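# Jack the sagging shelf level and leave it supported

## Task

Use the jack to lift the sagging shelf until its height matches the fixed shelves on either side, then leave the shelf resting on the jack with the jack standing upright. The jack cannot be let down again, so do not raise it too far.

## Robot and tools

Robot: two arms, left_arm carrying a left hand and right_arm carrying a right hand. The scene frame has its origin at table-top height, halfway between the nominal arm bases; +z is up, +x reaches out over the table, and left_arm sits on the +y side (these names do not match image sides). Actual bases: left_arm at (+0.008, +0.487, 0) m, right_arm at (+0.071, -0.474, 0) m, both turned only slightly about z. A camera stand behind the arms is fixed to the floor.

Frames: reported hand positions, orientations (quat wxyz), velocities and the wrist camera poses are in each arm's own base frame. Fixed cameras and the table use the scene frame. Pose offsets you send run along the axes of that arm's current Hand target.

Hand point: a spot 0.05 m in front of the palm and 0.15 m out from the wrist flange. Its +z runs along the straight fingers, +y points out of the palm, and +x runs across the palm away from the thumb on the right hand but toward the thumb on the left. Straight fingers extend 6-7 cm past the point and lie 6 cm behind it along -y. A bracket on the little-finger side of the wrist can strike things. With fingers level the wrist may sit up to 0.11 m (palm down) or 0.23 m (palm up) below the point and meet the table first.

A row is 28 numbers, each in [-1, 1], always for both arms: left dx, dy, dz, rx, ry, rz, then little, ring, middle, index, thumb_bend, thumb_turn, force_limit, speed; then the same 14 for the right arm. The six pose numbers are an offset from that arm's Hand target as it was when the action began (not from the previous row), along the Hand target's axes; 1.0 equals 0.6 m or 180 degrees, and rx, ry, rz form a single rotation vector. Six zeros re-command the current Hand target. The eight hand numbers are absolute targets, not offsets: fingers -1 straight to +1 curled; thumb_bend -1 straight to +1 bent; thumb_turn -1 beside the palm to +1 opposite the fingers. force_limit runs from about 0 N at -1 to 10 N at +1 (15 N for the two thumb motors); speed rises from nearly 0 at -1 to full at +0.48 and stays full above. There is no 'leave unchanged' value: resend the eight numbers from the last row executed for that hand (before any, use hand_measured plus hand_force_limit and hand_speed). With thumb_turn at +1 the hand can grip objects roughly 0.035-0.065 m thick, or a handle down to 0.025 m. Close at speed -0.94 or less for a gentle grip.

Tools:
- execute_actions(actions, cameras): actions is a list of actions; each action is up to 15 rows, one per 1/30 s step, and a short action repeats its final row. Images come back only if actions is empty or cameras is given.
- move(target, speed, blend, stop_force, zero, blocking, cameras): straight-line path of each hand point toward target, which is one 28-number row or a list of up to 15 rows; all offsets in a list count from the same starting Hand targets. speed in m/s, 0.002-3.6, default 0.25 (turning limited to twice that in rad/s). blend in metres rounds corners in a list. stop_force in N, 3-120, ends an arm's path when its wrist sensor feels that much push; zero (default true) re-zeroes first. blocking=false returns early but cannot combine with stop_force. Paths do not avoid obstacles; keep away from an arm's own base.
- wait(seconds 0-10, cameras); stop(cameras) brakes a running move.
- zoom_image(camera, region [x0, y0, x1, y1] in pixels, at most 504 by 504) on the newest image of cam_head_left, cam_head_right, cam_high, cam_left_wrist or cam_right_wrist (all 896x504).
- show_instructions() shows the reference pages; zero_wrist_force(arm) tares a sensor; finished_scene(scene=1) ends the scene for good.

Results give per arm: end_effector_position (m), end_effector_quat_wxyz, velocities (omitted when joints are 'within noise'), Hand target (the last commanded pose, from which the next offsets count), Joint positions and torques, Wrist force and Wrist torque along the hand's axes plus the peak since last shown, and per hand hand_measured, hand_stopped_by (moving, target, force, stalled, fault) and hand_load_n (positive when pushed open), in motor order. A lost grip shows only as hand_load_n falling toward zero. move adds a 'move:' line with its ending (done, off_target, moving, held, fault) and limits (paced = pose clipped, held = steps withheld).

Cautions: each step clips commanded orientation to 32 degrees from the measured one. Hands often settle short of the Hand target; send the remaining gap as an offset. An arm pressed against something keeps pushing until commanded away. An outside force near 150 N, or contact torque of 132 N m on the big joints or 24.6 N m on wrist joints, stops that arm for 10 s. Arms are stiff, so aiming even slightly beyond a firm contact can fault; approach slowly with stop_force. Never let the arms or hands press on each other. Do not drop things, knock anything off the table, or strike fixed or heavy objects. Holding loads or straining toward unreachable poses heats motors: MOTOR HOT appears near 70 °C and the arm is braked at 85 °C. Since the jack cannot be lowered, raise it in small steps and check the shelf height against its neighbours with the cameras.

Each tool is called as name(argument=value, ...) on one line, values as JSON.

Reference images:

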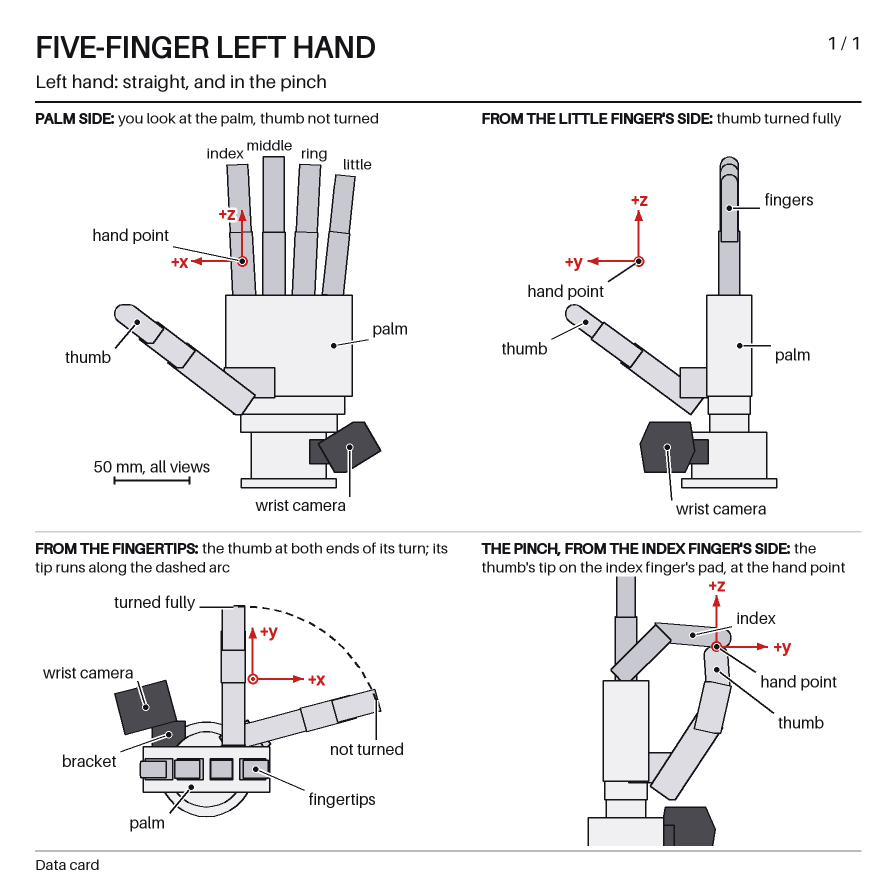

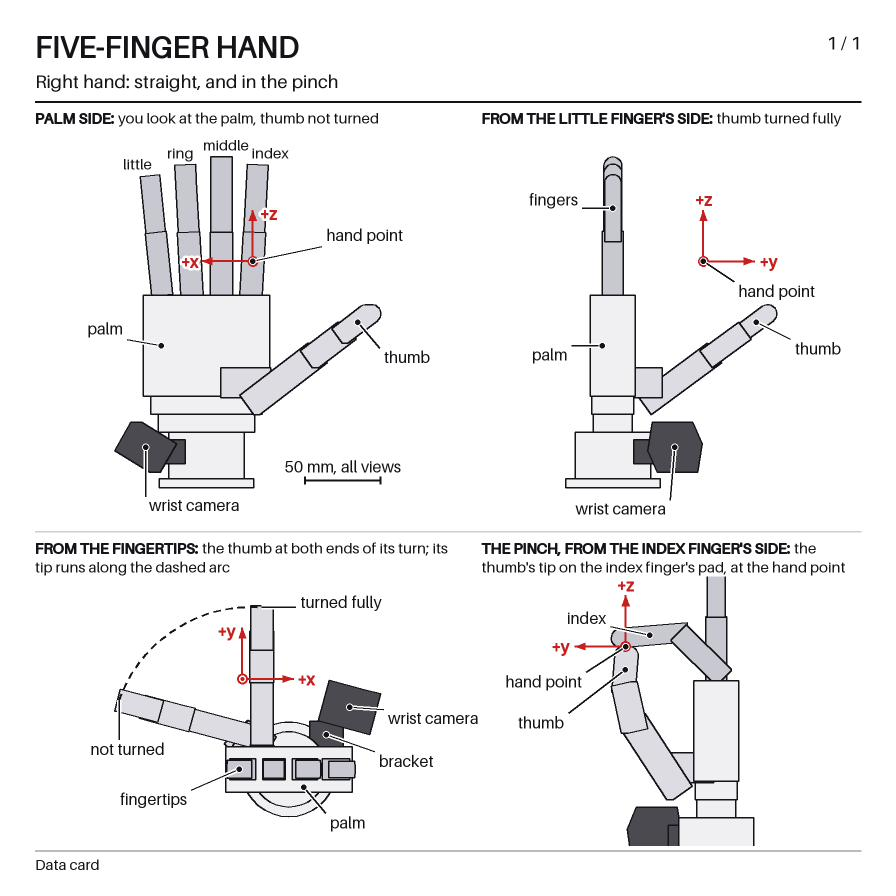

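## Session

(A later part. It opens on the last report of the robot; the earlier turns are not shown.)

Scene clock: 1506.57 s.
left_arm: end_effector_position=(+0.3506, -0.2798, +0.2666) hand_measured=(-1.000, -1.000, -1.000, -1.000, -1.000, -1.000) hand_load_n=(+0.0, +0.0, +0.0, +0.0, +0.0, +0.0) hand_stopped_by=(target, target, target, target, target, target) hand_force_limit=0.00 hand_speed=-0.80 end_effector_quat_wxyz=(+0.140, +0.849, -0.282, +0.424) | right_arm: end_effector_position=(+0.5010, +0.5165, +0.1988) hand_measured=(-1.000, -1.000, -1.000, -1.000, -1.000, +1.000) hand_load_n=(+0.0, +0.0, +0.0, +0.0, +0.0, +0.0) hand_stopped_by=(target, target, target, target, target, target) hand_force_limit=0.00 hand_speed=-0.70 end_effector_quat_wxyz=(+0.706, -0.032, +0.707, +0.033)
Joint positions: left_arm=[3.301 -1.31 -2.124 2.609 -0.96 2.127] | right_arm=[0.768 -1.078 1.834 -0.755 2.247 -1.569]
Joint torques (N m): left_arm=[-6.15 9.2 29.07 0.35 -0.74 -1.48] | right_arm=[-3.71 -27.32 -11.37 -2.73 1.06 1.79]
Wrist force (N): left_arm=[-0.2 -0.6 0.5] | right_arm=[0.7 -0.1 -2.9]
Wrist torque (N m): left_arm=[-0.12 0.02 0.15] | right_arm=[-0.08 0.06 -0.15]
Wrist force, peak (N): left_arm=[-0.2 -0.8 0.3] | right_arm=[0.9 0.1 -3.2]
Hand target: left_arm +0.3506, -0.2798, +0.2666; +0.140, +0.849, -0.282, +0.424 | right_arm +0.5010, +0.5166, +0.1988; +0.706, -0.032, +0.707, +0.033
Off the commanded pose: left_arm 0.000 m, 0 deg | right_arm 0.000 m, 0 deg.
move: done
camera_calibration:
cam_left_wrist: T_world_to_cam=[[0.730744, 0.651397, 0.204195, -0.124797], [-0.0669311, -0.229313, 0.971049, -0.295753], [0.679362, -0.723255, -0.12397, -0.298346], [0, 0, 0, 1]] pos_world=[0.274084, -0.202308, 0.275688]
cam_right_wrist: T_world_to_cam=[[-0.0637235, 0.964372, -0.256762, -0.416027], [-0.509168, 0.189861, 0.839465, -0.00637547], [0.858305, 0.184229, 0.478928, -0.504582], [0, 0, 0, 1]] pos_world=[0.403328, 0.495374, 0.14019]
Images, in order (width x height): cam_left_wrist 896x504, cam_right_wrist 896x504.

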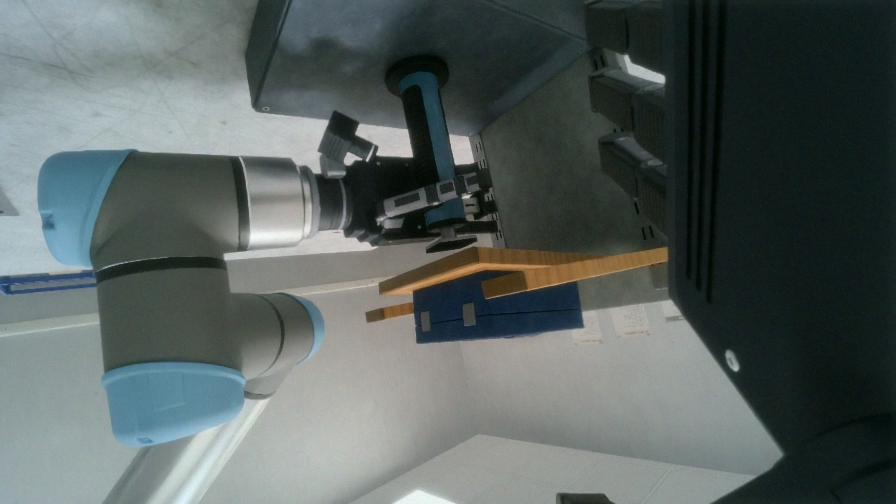

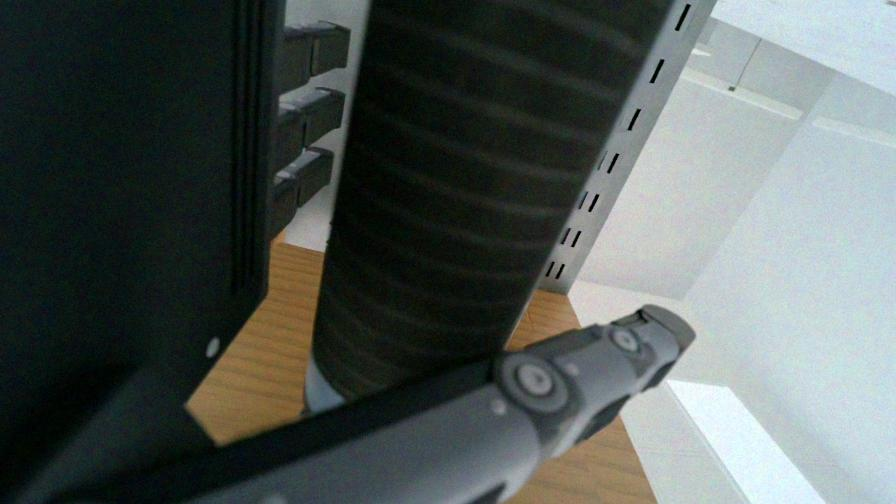

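move(target=[[0,0,0,0,0,0,-1,-1,-1,-1,-1,-1,0,-0.8, 0,-0.012,0,0,0,0,-1,-1,-1,-1,-1,1,0,-0.5],[0,0,0,0,0,0,-1,-1,-1,-1,-1,-1,0,-0.8, 0,-0.012,-0.4167,0,0,0,-1,-1,-1,-1,-1,1,0,-0.5]], speed=[0.05,0.2], cameras=["cam_left_wrist","cam_head_left","cam_head_right","cam_right_wrist"])

zoom_image(camera="cam_left_wrist", region=[340, 20, 540, 320])

zoom_image(camera="cam_right_wrist", region=[300, 0, 580, 280])

zoom_image(camera="cam_head_left", region=[340, 250, 460, 370])

Scene clock: 1521.70 s.
left_arm: end_effector_position=(+0.3506, -0.2798, +0.2666) hand_measured=(-1.000, -1.000, -1.000, -1.000, -1.000, -1.000) hand_load_n=(+0.0, +0.0, +0.0, +0.0, +0.0, +0.0) hand_stopped_by=(target, target, target, target, target, target) hand_force_limit=0.00 hand_speed=-0.80 end_effector_quat_wxyz=(+0.140, +0.849, -0.282, +0.424) | right_arm: end_effector_position=(+0.2527, +0.4864, +0.1990) hand_measured=(-1.000, -1.000, -1.000, -1.000, -1.000, +1.000) hand_load_n=(+0.0, +0.0, +0.0, +0.0, +0.0, -0.5) hand_stopped_by=(target, target, target, target, target, target) hand_force_limit=0.00 hand_speed=-0.50 end_effector_quat_wxyz=(+0.706, -0.032, +0.707, +0.033)
Joint positions: left_arm=[3.301 -1.31 -2.124 2.609 -0.96 2.127] | right_arm=[1.212 -1.264 2.134 -0.869 2.691 -1.568]
Joint torques (N m): left_arm=[-5.83 9.2 28.82 0.37 -0.67 -1.54] | right_arm=[4.92 -35.77 -10.29 1.27 2.18 -2.14]
Wrist force (N): left_arm=[-0.1 -0.4 0.3] | right_arm=[0.7 -0.4 -2.5]
Wrist torque (N m): left_arm=[-0.09 0.01 0.15] | right_arm=[-0.08 0.05 -0.22]
Wrist force, peak (N): left_arm=[-0.3 -0.6 0.4] | right_arm=[0.7 -0.4 -3.6]
Hand target: left_arm +0.3506, -0.2798, +0.2666; +0.140, +0.849, -0.282, +0.424 | right_arm +0.2527, +0.4864, +0.1990; +0.706, -0.032, +0.707, +0.033
Off the commanded pose: left_arm 0.000 m, 0 deg | right_arm 0.000 m, 0 deg.
move: done
camera_calibration:
cam_left_wrist: T_world_to_cam=[[0.730744, 0.651397, 0.204195, -0.124797], [-0.0669311, -0.229313, 0.971049, -0.295753], [0.679362, -0.723255, -0.12397, -0.298346], [0, 0, 0, 1]] pos_world=[0.274084, -0.202308, 0.275688]
cam_right_wrist: T_world_to_cam=[[-0.0637551, 0.964393, -0.256672, -0.402789], [-0.509277, 0.189744, 0.839425, -0.127178], [0.858238, 0.184235, 0.479046, -0.286025], [0, 0, 0, 1]] pos_world=[0.155028, 0.465274, 0.140391]
Images, in order (width x height): cam_head_left 896x504, cam_head_right 896x504, cam_left_wrist 896x504, cam_right_wrist 896x504.

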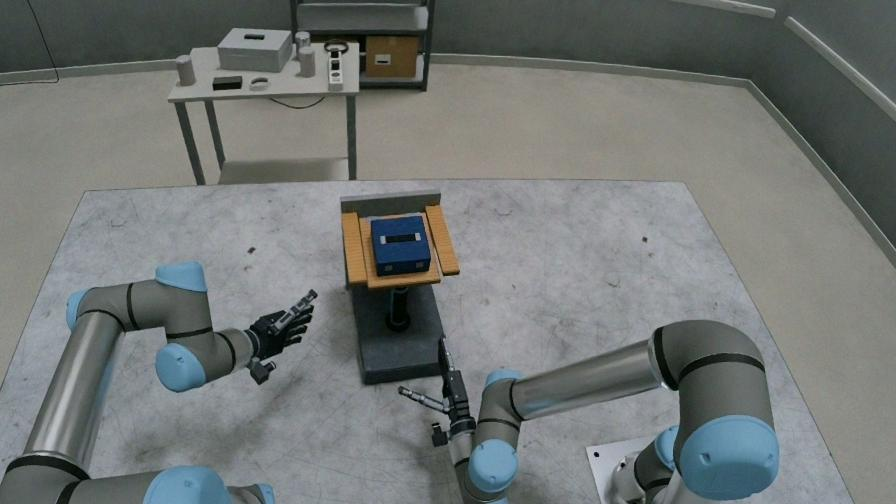

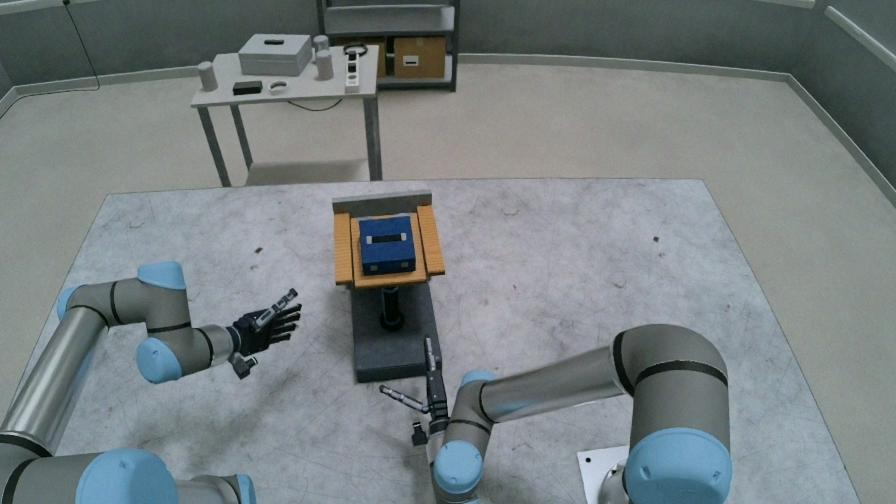

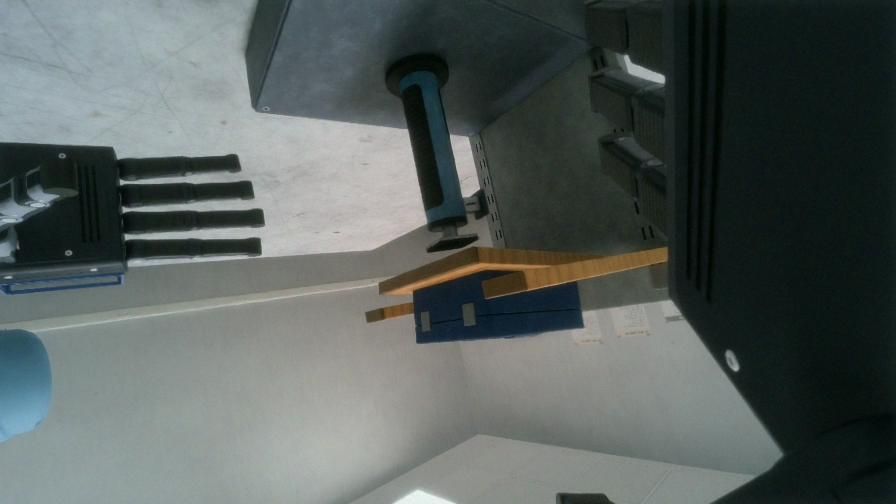

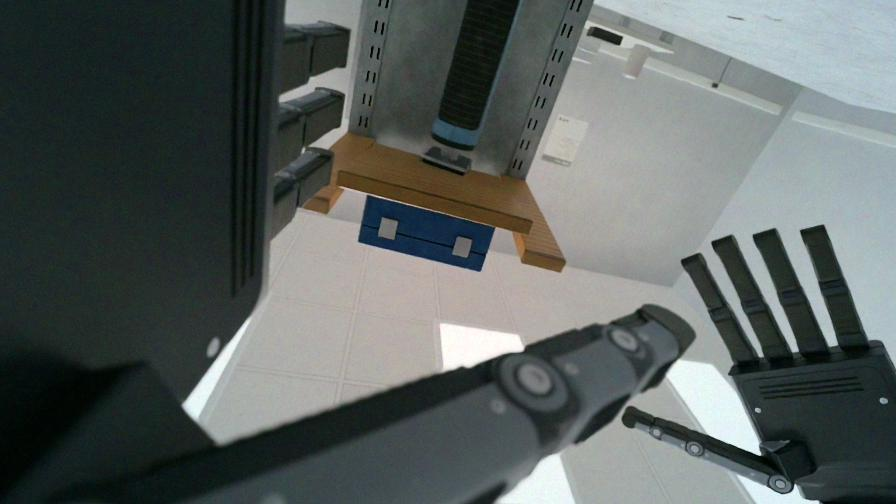

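Scaled by 1.680.

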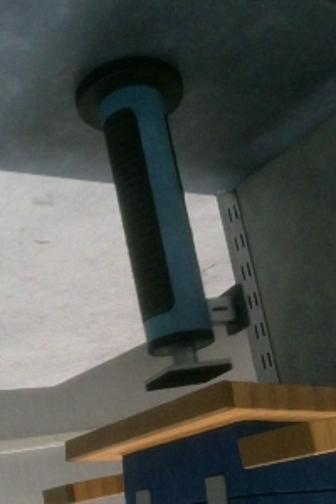

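Scaled by 1.800.

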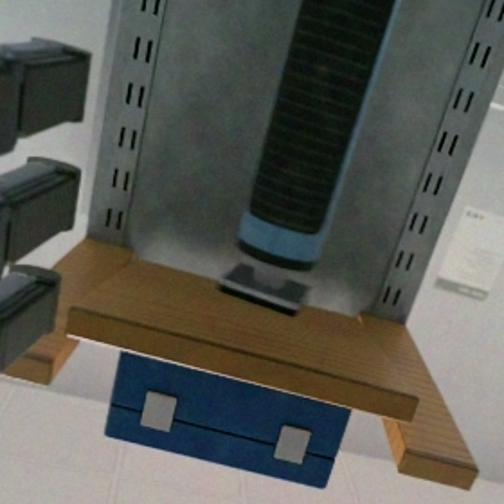

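Scaled by 4.200.

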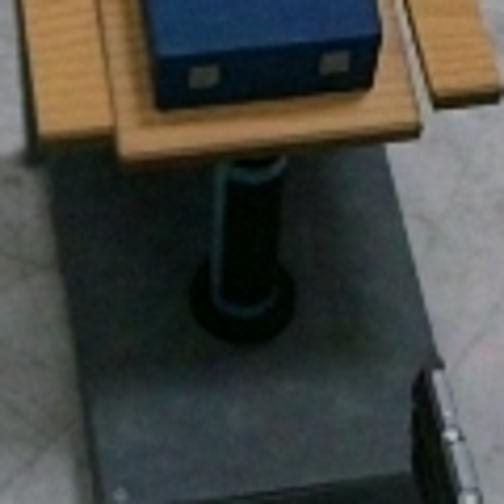

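move(target=[[0,0,0,0,0,0,-1,-1,-1,-1,-1,-1,0,-0.8, 0,-0.2183,0.0225,-0.5,0,0,-1,-1,-1,-1,-1,1,0,-0.5],[0,0,0,0,0,0,-1,-1,-1,-1,-1,-1,0,-0.8, 0,-0.3682,0.3390,-0.5,0,0,-1,-1,-1,-1,-1,1,0,-0.5]], speed=0.3, blend=0.02, cameras=["cam_left_wrist","cam_head_left","cam_head_right","cam_high","cam_right_wrist"])

Scene clock: 1575.77 s.
left_arm: end_effector_position=(+0.3506, -0.2798, +0.2666) hand_measured=(-1.000, -1.000, -1.000, -1.000, -1.000, -1.000) hand_load_n=(+0.0, +0.0, +0.0, +0.0, +0.0, +0.0) hand_stopped_by=(target, target, target, target, target, target) hand_force_limit=0.00 hand_speed=-0.80 end_effector_quat_wxyz=(+0.140, +0.849, -0.282, +0.424) | right_arm: end_effector_position=(+0.4755, +0.2851, +0.1986) hand_measured=(-1.000, -1.000, -1.000, -1.000, -1.000, +1.000) hand_load_n=(+0.0, +0.0, +0.0, +0.0, +0.0, +0.0) hand_stopped_by=(target, target, target, target, target, target) hand_force_limit=0.00 hand_speed=-0.50 end_effector_quat_wxyz=(-0.477, +0.522, -0.476, -0.523)
Joint positions: left_arm=[3.301 -1.31 -2.124 2.609 -0.96 2.127] | right_arm=[-0.166 -0.973 1.653 -0.676 -0.258 -1.574]
Joint torques (N m): left_arm=[-5.07 8.69 29.26 0.3 -0.71 -1.4] | right_arm=[6.73 -29.62 -24.45 2.54 -1.93 -2.09]
Wrist force (N): left_arm=[-0.1 -0.5 0.2] | right_arm=[0.5 -0.2 -2.5]
Wrist torque (N m): left_arm=[-0.10 0.00 0.16] | right_arm=[-0.06 0.10 -0.12]
Wrist force, peak (N): left_arm=[-0.3 -0.7 0.4] | right_arm=[0.7 -1.8 -3.3]
Hand target: left_arm +0.3506, -0.2798, +0.2666; +0.140, +0.849, -0.282, +0.424 | right_arm +0.4755, +0.2851, +0.1986; -0.477, +0.522, -0.476, -0.523
Off the commanded pose: left_arm 0.000 m, 0 deg | right_arm 0.000 m, 0 deg.
move: done
camera_calibration:
cam_left_wrist: T_world_to_cam=[[0.730744, 0.651397, 0.204195, -0.124797], [-0.0669311, -0.229313, 0.971049, -0.295753], [0.679362, -0.723255, -0.12397, -0.298346], [0, 0, 0, 1]] pos_world=[0.274084, -0.202308, 0.275688]
cam_right_wrist: T_world_to_cam=[[-0.964309, -0.0633068, -0.257101, 0.526835], [-0.190073, -0.5105, 0.838607, 0.0728345], [-0.18434, 0.857544, 0.480247, -0.13643], [0, 0, 0, 1]] pos_world=[0.496726, 0.187529, 0.139891]

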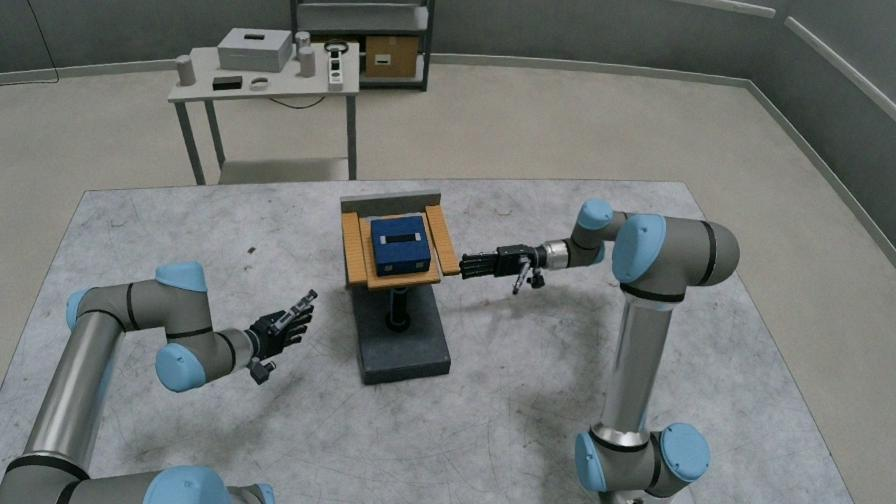

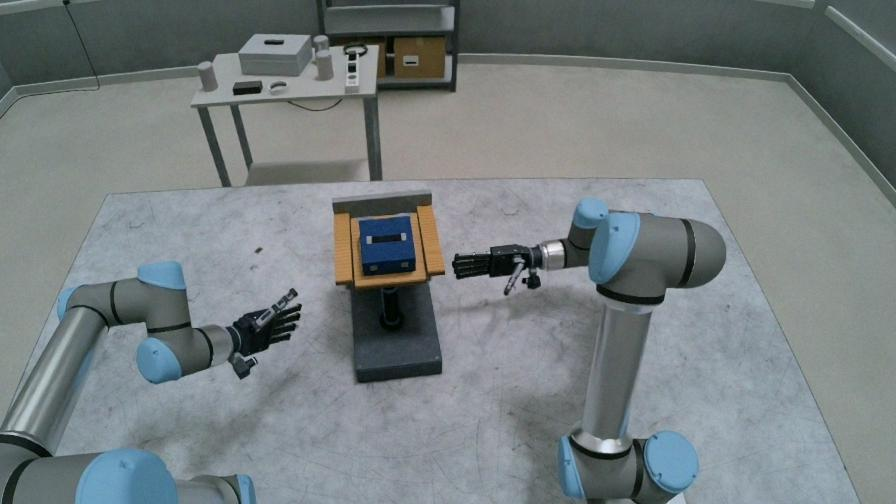

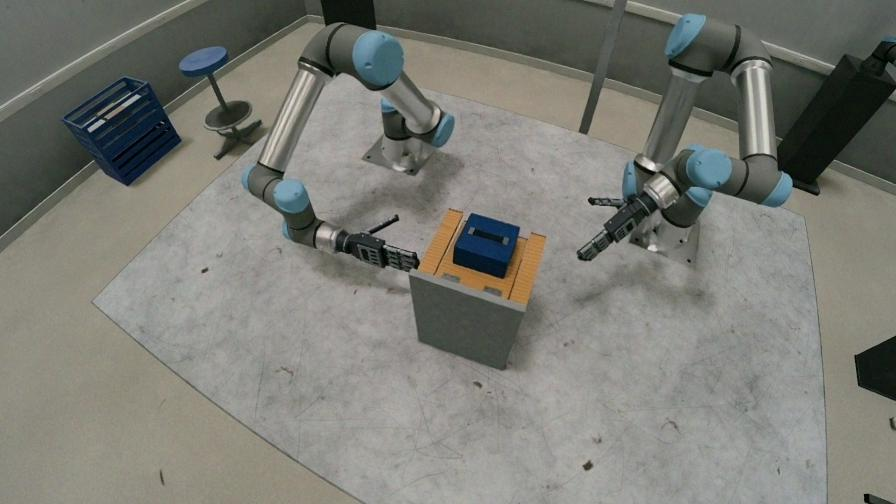

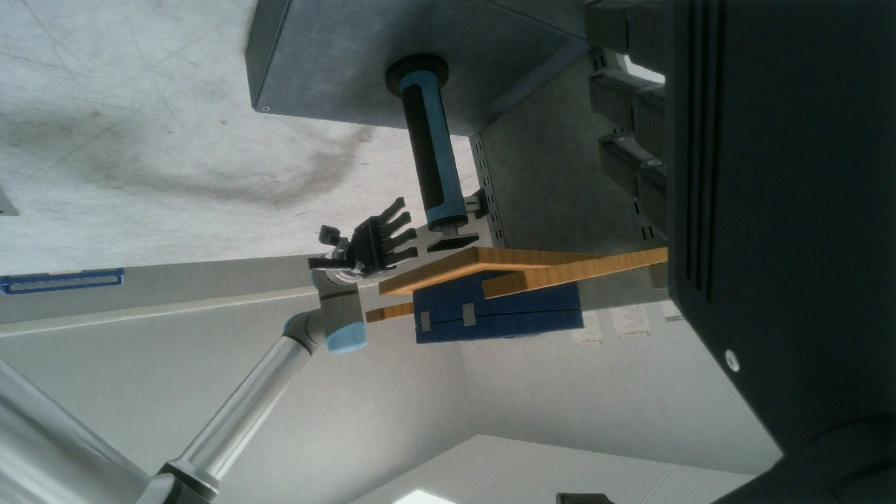

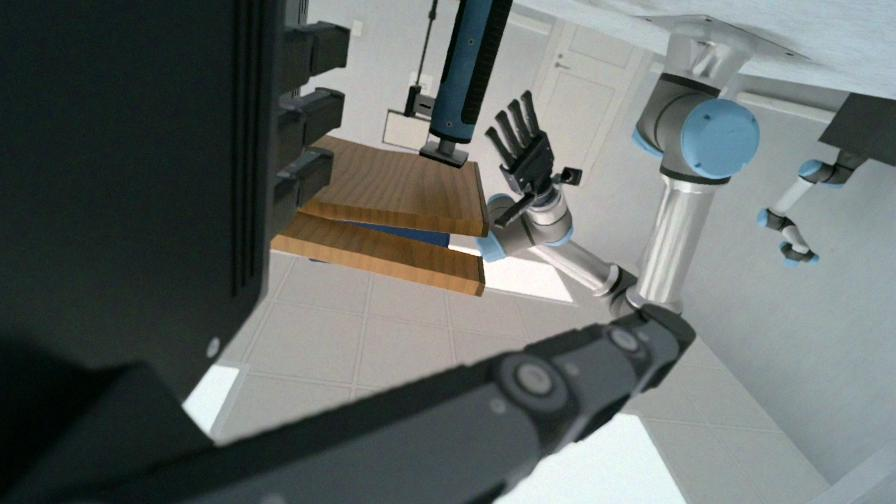

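zoom_image(camera="cam_right_wrist", region=[280, 0, 560, 300])

zoom_image(camera="cam_left_wrist", region=[300, 40, 560, 360])

zoom_image(camera="cam_head_left", region=[340, 180, 560, 340])

Scaled by 1.680.

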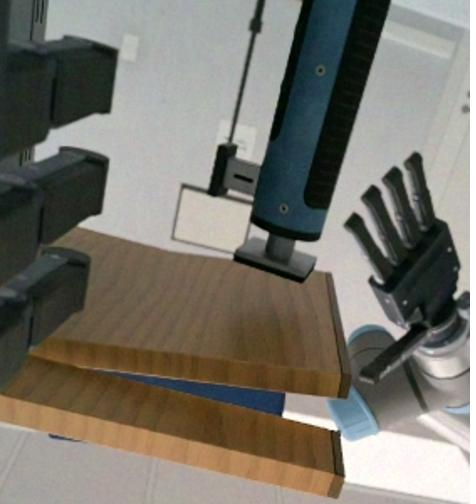

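Scaled by 1.575.

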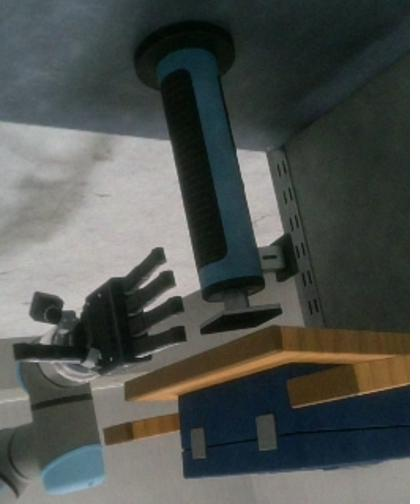

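Scaled by 2.291.

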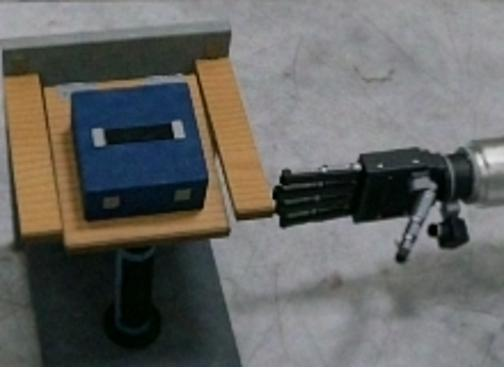

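move(target=[[0,0,0,0,0,0,-1,-1,-1,-1,-1,-1,0,-0.8, 0,-0.0083,0.1,0,0,0,-1,-1,-1,-1,-1,1,0,-0.5],[0,0,0,0,0,0,-1,-1,-1,-1,-1,-1,0,-0.8, 0,-0.0083,0.2667,0,0,0,-1,-1,-1,-1,-1,1,0,-0.5]], speed=0.12, blend=0.01, stop_force=8, cameras=["cam_left_wrist","cam_head_left","cam_head_right","cam_high","cam_right_wrist"])

zoom_image(camera="cam_left_wrist", region=[300, 40, 560, 360])

zoom_image(camera="cam_right_wrist", region=[240, 0, 640, 400])

Scene clock: 1597.23 s.
left_arm: end_effector_position=(+0.3506, -0.2798, +0.2666) hand_measured=(-1.000, -1.000, -1.000, -1.000, -1.000, -1.000) hand_load_n=(+0.0, +0.0, +0.0, +0.0, +0.0, -0.5) hand_stopped_by=(target, target, target, target, target, target) hand_force_limit=0.00 hand_speed=-0.80 end_effector_quat_wxyz=(+0.140, +0.849, -0.282, +0.424) | right_arm: end_effector_position=(+0.4658, +0.4449, +0.1988) hand_measured=(-1.000, -1.000, -1.000, -1.000, -1.000, +1.000) hand_load_n=(+0.0, +0.0, +0.0, +0.0, +0.0, -0.5) hand_stopped_by=(target, target, target, target, target, target) hand_force_limit=0.00 hand_speed=-0.50 end_effector_quat_wxyz=(-0.477, +0.522, -0.476, -0.523)
Joint positions: left_arm=[3.301 -1.31 -2.124 2.609 -0.96 2.127] | right_arm=[0.122 -0.932 1.578 -0.67 0.03 -1.547]
Joint torques (N m): left_arm=[-5.21 9.24 29.55 0.35 -0.65 -1.39] | right_arm=[6.59 -50.59 -8.44 -2.8 2.27 3.1]
Wrist force (N): left_arm=[-0.3 -0.4 0.2] | right_arm=[0.5 -0.5 -2.6]
Wrist torque (N m): left_arm=[-0.08 0.03 0.14] | right_arm=[-0.09 0.09 -0.22]
Wrist force, peak (N): left_arm=[-0.2 -0.7 0.5] | right_arm=[0.4 -0.3 -3.4]
Hand target: left_arm +0.3506, -0.2798, +0.2666; +0.140, +0.849, -0.282, +0.424 | right_arm +0.4658, +0.4449, +0.1988; -0.477, +0.522, -0.476, -0.523
Off the commanded pose: left_arm 0.000 m, 0 deg | right_arm 0.000 m, 0 deg.
move: done
camera_calibration:
cam_left_wrist: T_world_to_cam=[[0.730744, 0.651397, 0.204195, -0.124797], [-0.0669311, -0.229313, 0.971049, -0.295753], [0.679362, -0.723255, -0.12397, -0.298346], [0, 0, 0, 1]] pos_world=[0.274084, -0.202308, 0.275688]
cam_right_wrist: T_world_to_cam=[[-0.96429, -0.0634479, -0.257136, 0.527668], [-0.190072, -0.510327, 0.838713, 0.152409], [-0.184438, 0.857637, 0.480043, -0.275257], [0, 0, 0, 1]] pos_world=[0.487026, 0.347329, 0.13999]

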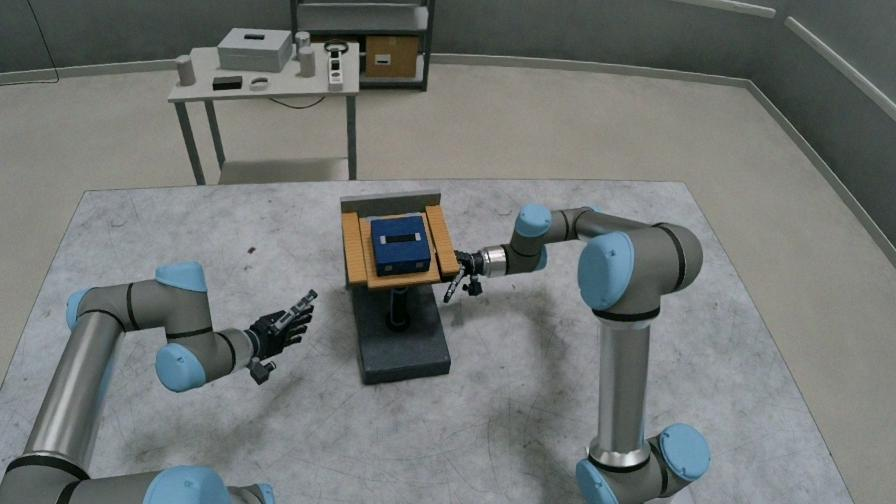

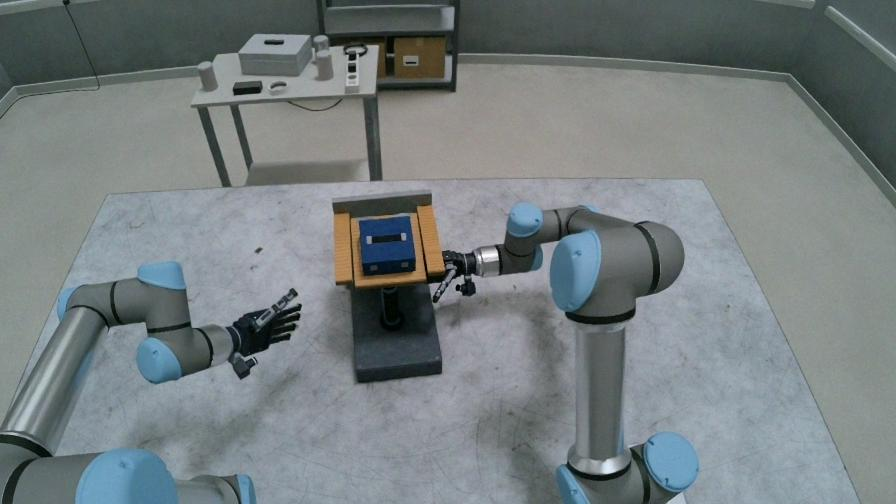

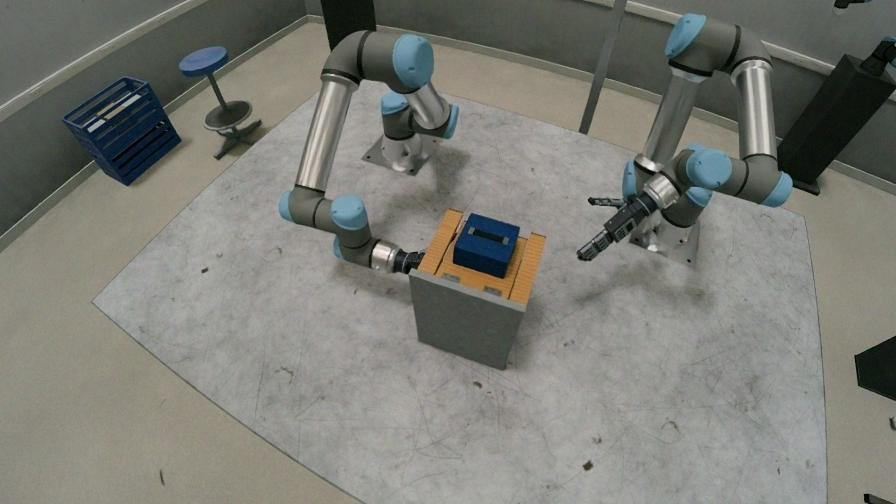

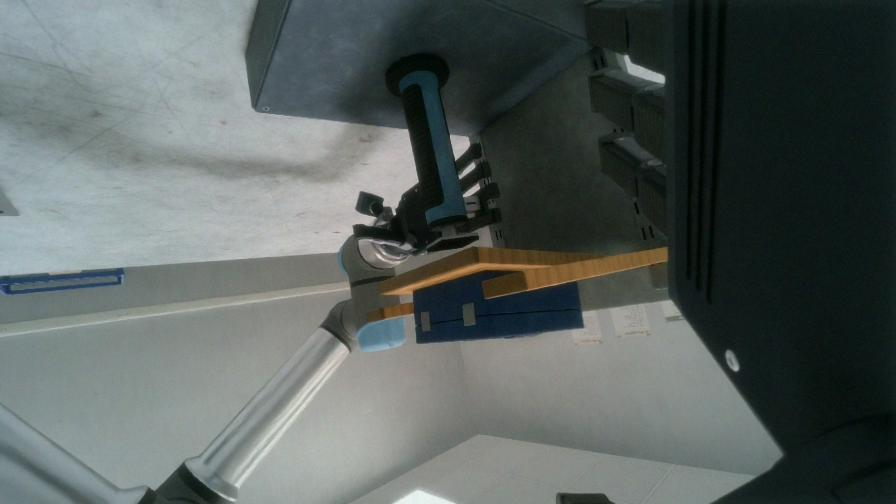

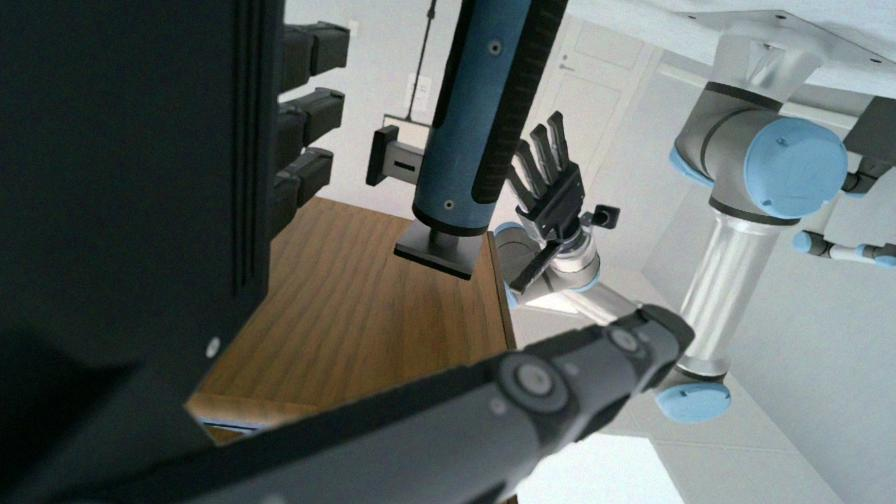

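Scaled by 1.575.

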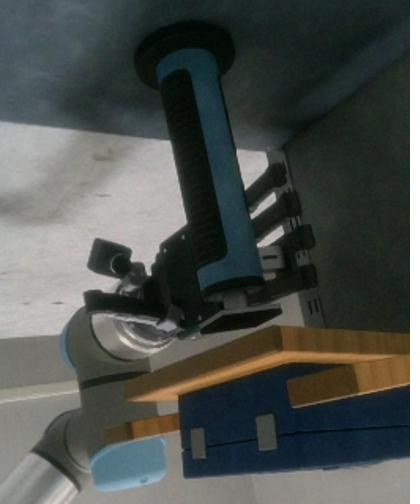

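Scaled by 1.260.

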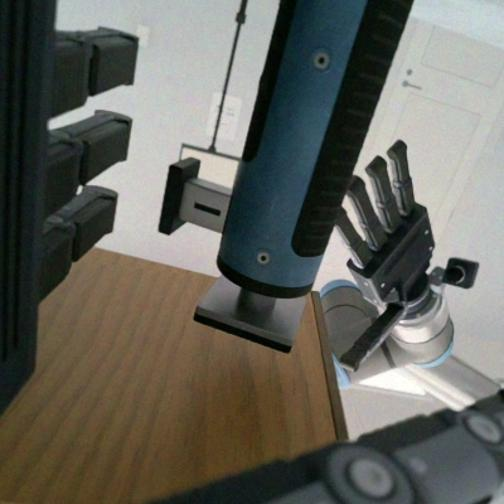

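move(target=[[0,0,0,0,0,0,-1,-1,-1,-1,-1,-1,0,-0.8, 0,0,0.1333,0,0,0,-1,-1,-1,-1,-1,1,0,-0.5]], speed=0.08, stop_force=5, cameras=["cam_left_wrist","cam_head_left","cam_high","cam_right_wrist"])

zoom_image(camera="cam_left_wrist", region=[340, 80, 560, 300])

Scene clock: 1609.33 s.
left_arm: end_effector_position=(+0.3506, -0.2798, +0.2666) hand_measured=(-1.000, -1.000, -1.000, -1.000, -1.000, -1.000) hand_load_n=(+0.0, +0.0, +0.0, +0.0, +0.0, +0.0) hand_stopped_by=(target, target, target, target, target, target) hand_force_limit=0.00 hand_speed=-0.80 end_effector_quat_wxyz=(+0.140, +0.849, -0.282, +0.424) | right_arm: end_effector_position=(+0.4584, +0.5246, +0.1989) hand_measured=(-1.000, -1.000, -1.000, -1.000, -1.000, +1.000) hand_load_n=(+0.0, +0.0, +0.0, -0.5, +0.5, +0.0) hand_stopped_by=(target, target, target, target, target, target) hand_force_limit=0.00 hand_speed=-0.50 end_effector_quat_wxyz=(-0.477, +0.522, -0.476, -0.523)
Joint positions: left_arm=[3.301 -1.31 -2.124 2.609 -0.96 2.127] | right_arm=[0.258 -0.878 1.481 -0.609 0.166 -1.564]
Joint torques (N m): left_arm=[-5.46 8.94 29.62 0.19 -0.66 -1.42] | right_arm=[6.52 -34.5 -26.76 2.17 2.14 -2.31]
Wrist force (N): left_arm=[-0.1 -0.5 0.4] | right_arm=[0.7 -0.4 -2.6]
Wrist torque (N m): left_arm=[-0.10 0.01 0.16] | right_arm=[-0.08 0.06 -0.11]
Wrist force, peak (N): left_arm=[-0.1 -0.8 0.5] | right_arm=[0.7 0.0 -3.3]
Hand target: left_arm +0.3506, -0.2798, +0.2666; +0.140, +0.849, -0.282, +0.424 | right_arm +0.4584, +0.5246, +0.1989; -0.477, +0.522, -0.476, -0.523
Off the commanded pose: left_arm 0.000 m, 0 deg | right_arm 0.000 m, 0 deg.
move: done
camera_calibration:
cam_left_wrist: T_world_to_cam=[[0.730744, 0.651397, 0.204195, -0.124797], [-0.0669311, -0.229313, 0.971049, -0.295753], [0.679362, -0.723255, -0.12397, -0.298346], [0, 0, 0, 1]] pos_world=[0.274084, -0.202308, 0.275688]
cam_right_wrist: T_world_to_cam=[[-0.964293, -0.0633345, -0.257153, 0.525564], [-0.19006, -0.510706, 0.838484, 0.191729], [-0.184435, 0.857419, 0.480433, -0.344902], [0, 0, 0, 1]] pos_world=[0.479626, 0.426929, 0.140091]
Images, in order (width x height): cam_head_left 896x504, cam_high 896x504, cam_left_wrist 896x504, cam_right_wrist 896x504.

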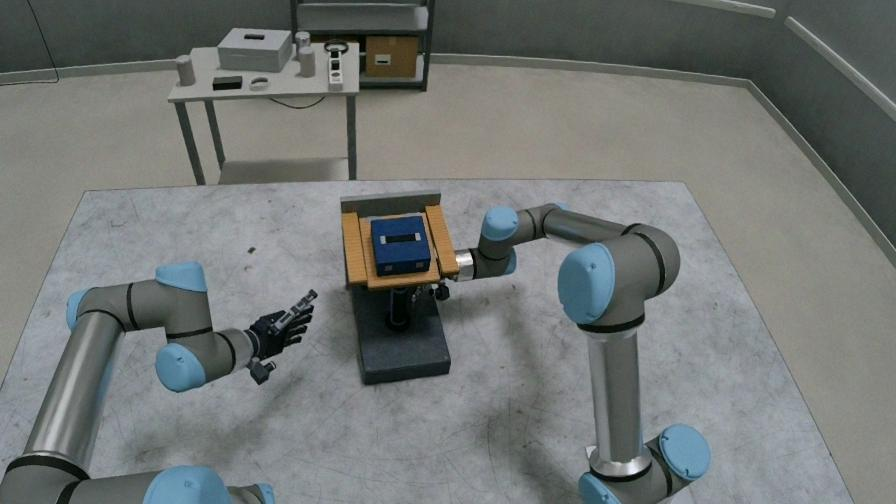

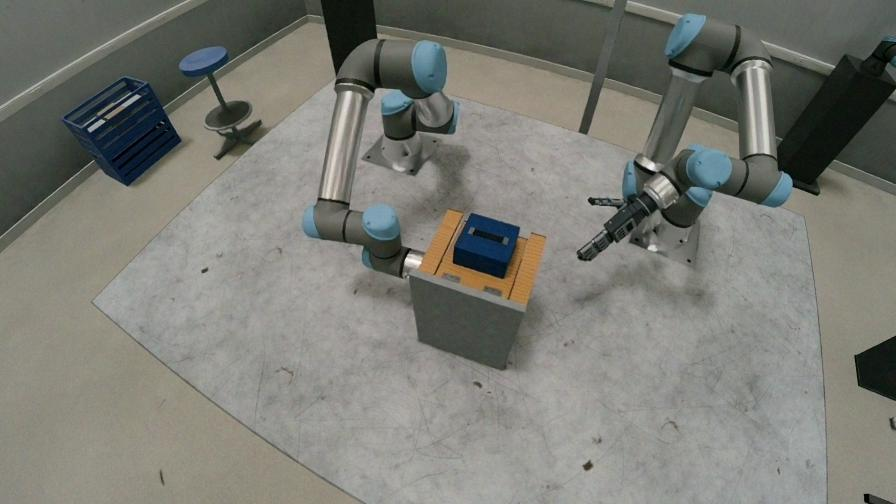

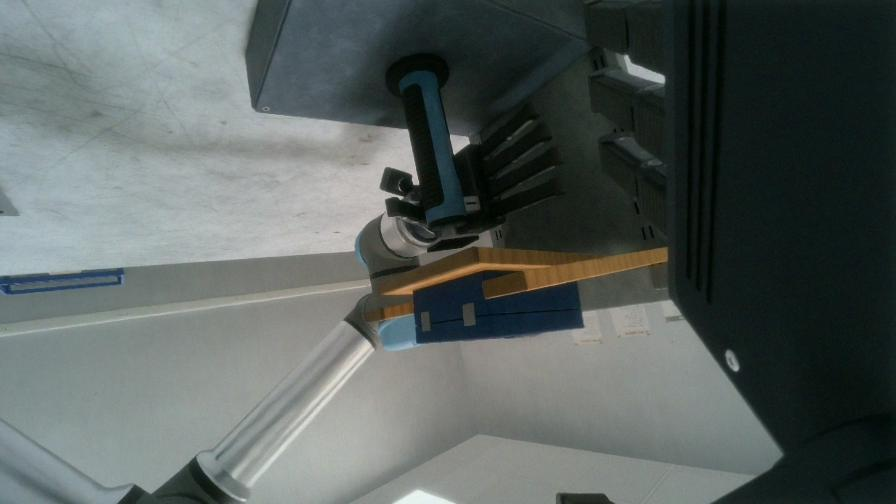

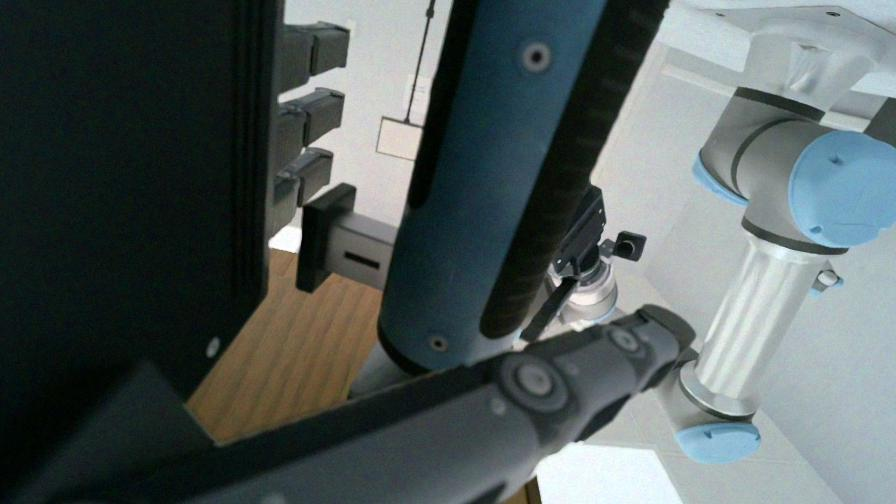

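Scaled by 2.291.

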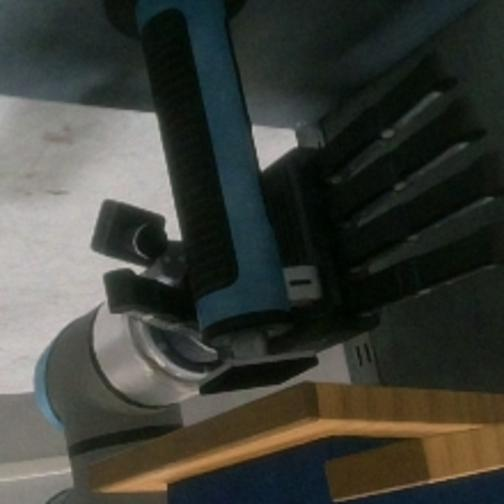

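move(target=[[0,0,0,0,0,0,-1,-1,-1,-1,-1,-1,0,-0.8, 0,0,0.0117,0,0,0,-1,-1,-1,-1,-1,1,0,-0.5]], speed=0.03, cameras=["cam_left_wrist","cam_right_wrist"])

zoom_image(camera="cam_left_wrist", region=[340, 80, 560, 300])

Scene clock: 1622.27 s.
left_arm: end_effector_position=(+0.3506, -0.2798, +0.2666) hand_measured=(-1.000, -1.000, -1.000, -1.000, -1.000, -1.000) hand_load_n=(+0.0, +0.0, +0.0, +0.0, +0.0, +0.0) hand_stopped_by=(target, target, target, target, target, target) hand_force_limit=0.00 hand_speed=-0.80 end_effector_quat_wxyz=(+0.140, +0.849, -0.282, +0.424) | right_arm: end_effector_position=(+0.4578, +0.5315, +0.1989) hand_measured=(-1.000, -1.000, -1.000, -1.000, -1.000, +1.000) hand_load_n=(+0.0, +0.0, +0.0, +0.0, +0.0, +0.0) hand_stopped_by=(target, target, target, target, target, target) hand_force_limit=0.00 hand_speed=-0.50 end_effector_quat_wxyz=(-0.477, +0.522, -0.476, -0.523)
Joint positions: left_arm=[3.301 -1.31 -2.124 2.609 -0.96 2.127] | right_arm=[0.27 -0.873 1.471 -0.604 0.178 -1.564]
Joint torques (N m): left_arm=[-5.75 8.66 29.33 0.33 -0.7 -1.37] | right_arm=[6.05 -33.8 -25.78 2.35 1.24 -2.38]
Wrist force (N): left_arm=[-0.1 -0.5 0.1] | right_arm=[0.6 -0.4 -2.5]
Wrist torque (N m): left_arm=[-0.10 0.00 0.16] | right_arm=[-0.10 0.06 -0.12]
Wrist force, peak (N): left_arm=[-0.1 -0.9 0.3] | right_arm=[0.9 -0.4 -3.0]
Hand target: left_arm +0.3506, -0.2798, +0.2666; +0.140, +0.849, -0.282, +0.424 | right_arm +0.4578, +0.5315, +0.1989; -0.477, +0.522, -0.476, -0.523
Off the commanded pose: left_arm 0.000 m, 0 deg | right_arm 0.000 m, 0 deg.
move: done
camera_calibration:
cam_left_wrist: T_world_to_cam=[[0.730744, 0.651397, 0.204195, -0.124797], [-0.0669311, -0.229313, 0.971049, -0.295753], [0.679362, -0.723255, -0.12397, -0.298346], [0, 0, 0, 1]] pos_world=[0.274084, -0.202308, 0.275688]
cam_right_wrist: T_world_to_cam=[[-0.964311, -0.0632515, -0.257107, 0.525389], [-0.190064, -0.51069, 0.838493, 0.195133], [-0.184338, 0.857435, 0.480442, -0.350983], [0, 0, 0, 1]] pos_world=[0.479026, 0.433829, 0.140091]
Images, in order (width x height): cam_left_wrist 896x504, cam_right_wrist 896x504.

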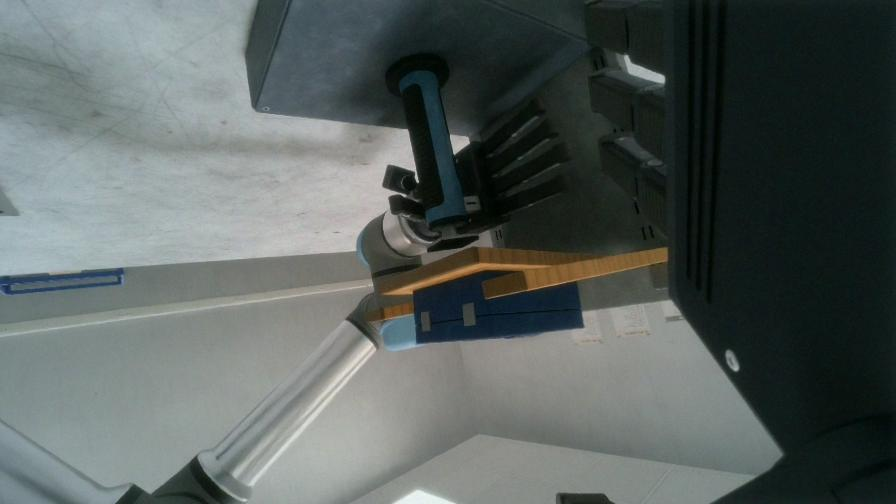

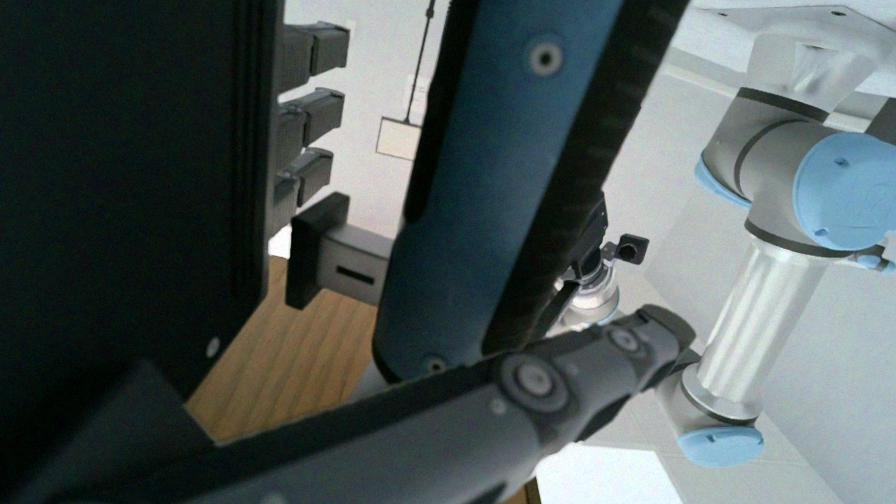

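Scaled by 2.291.

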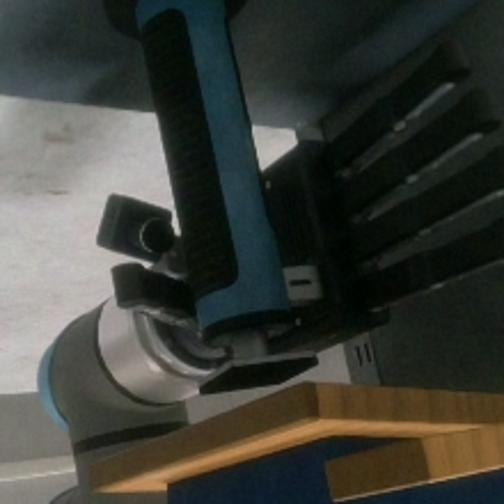

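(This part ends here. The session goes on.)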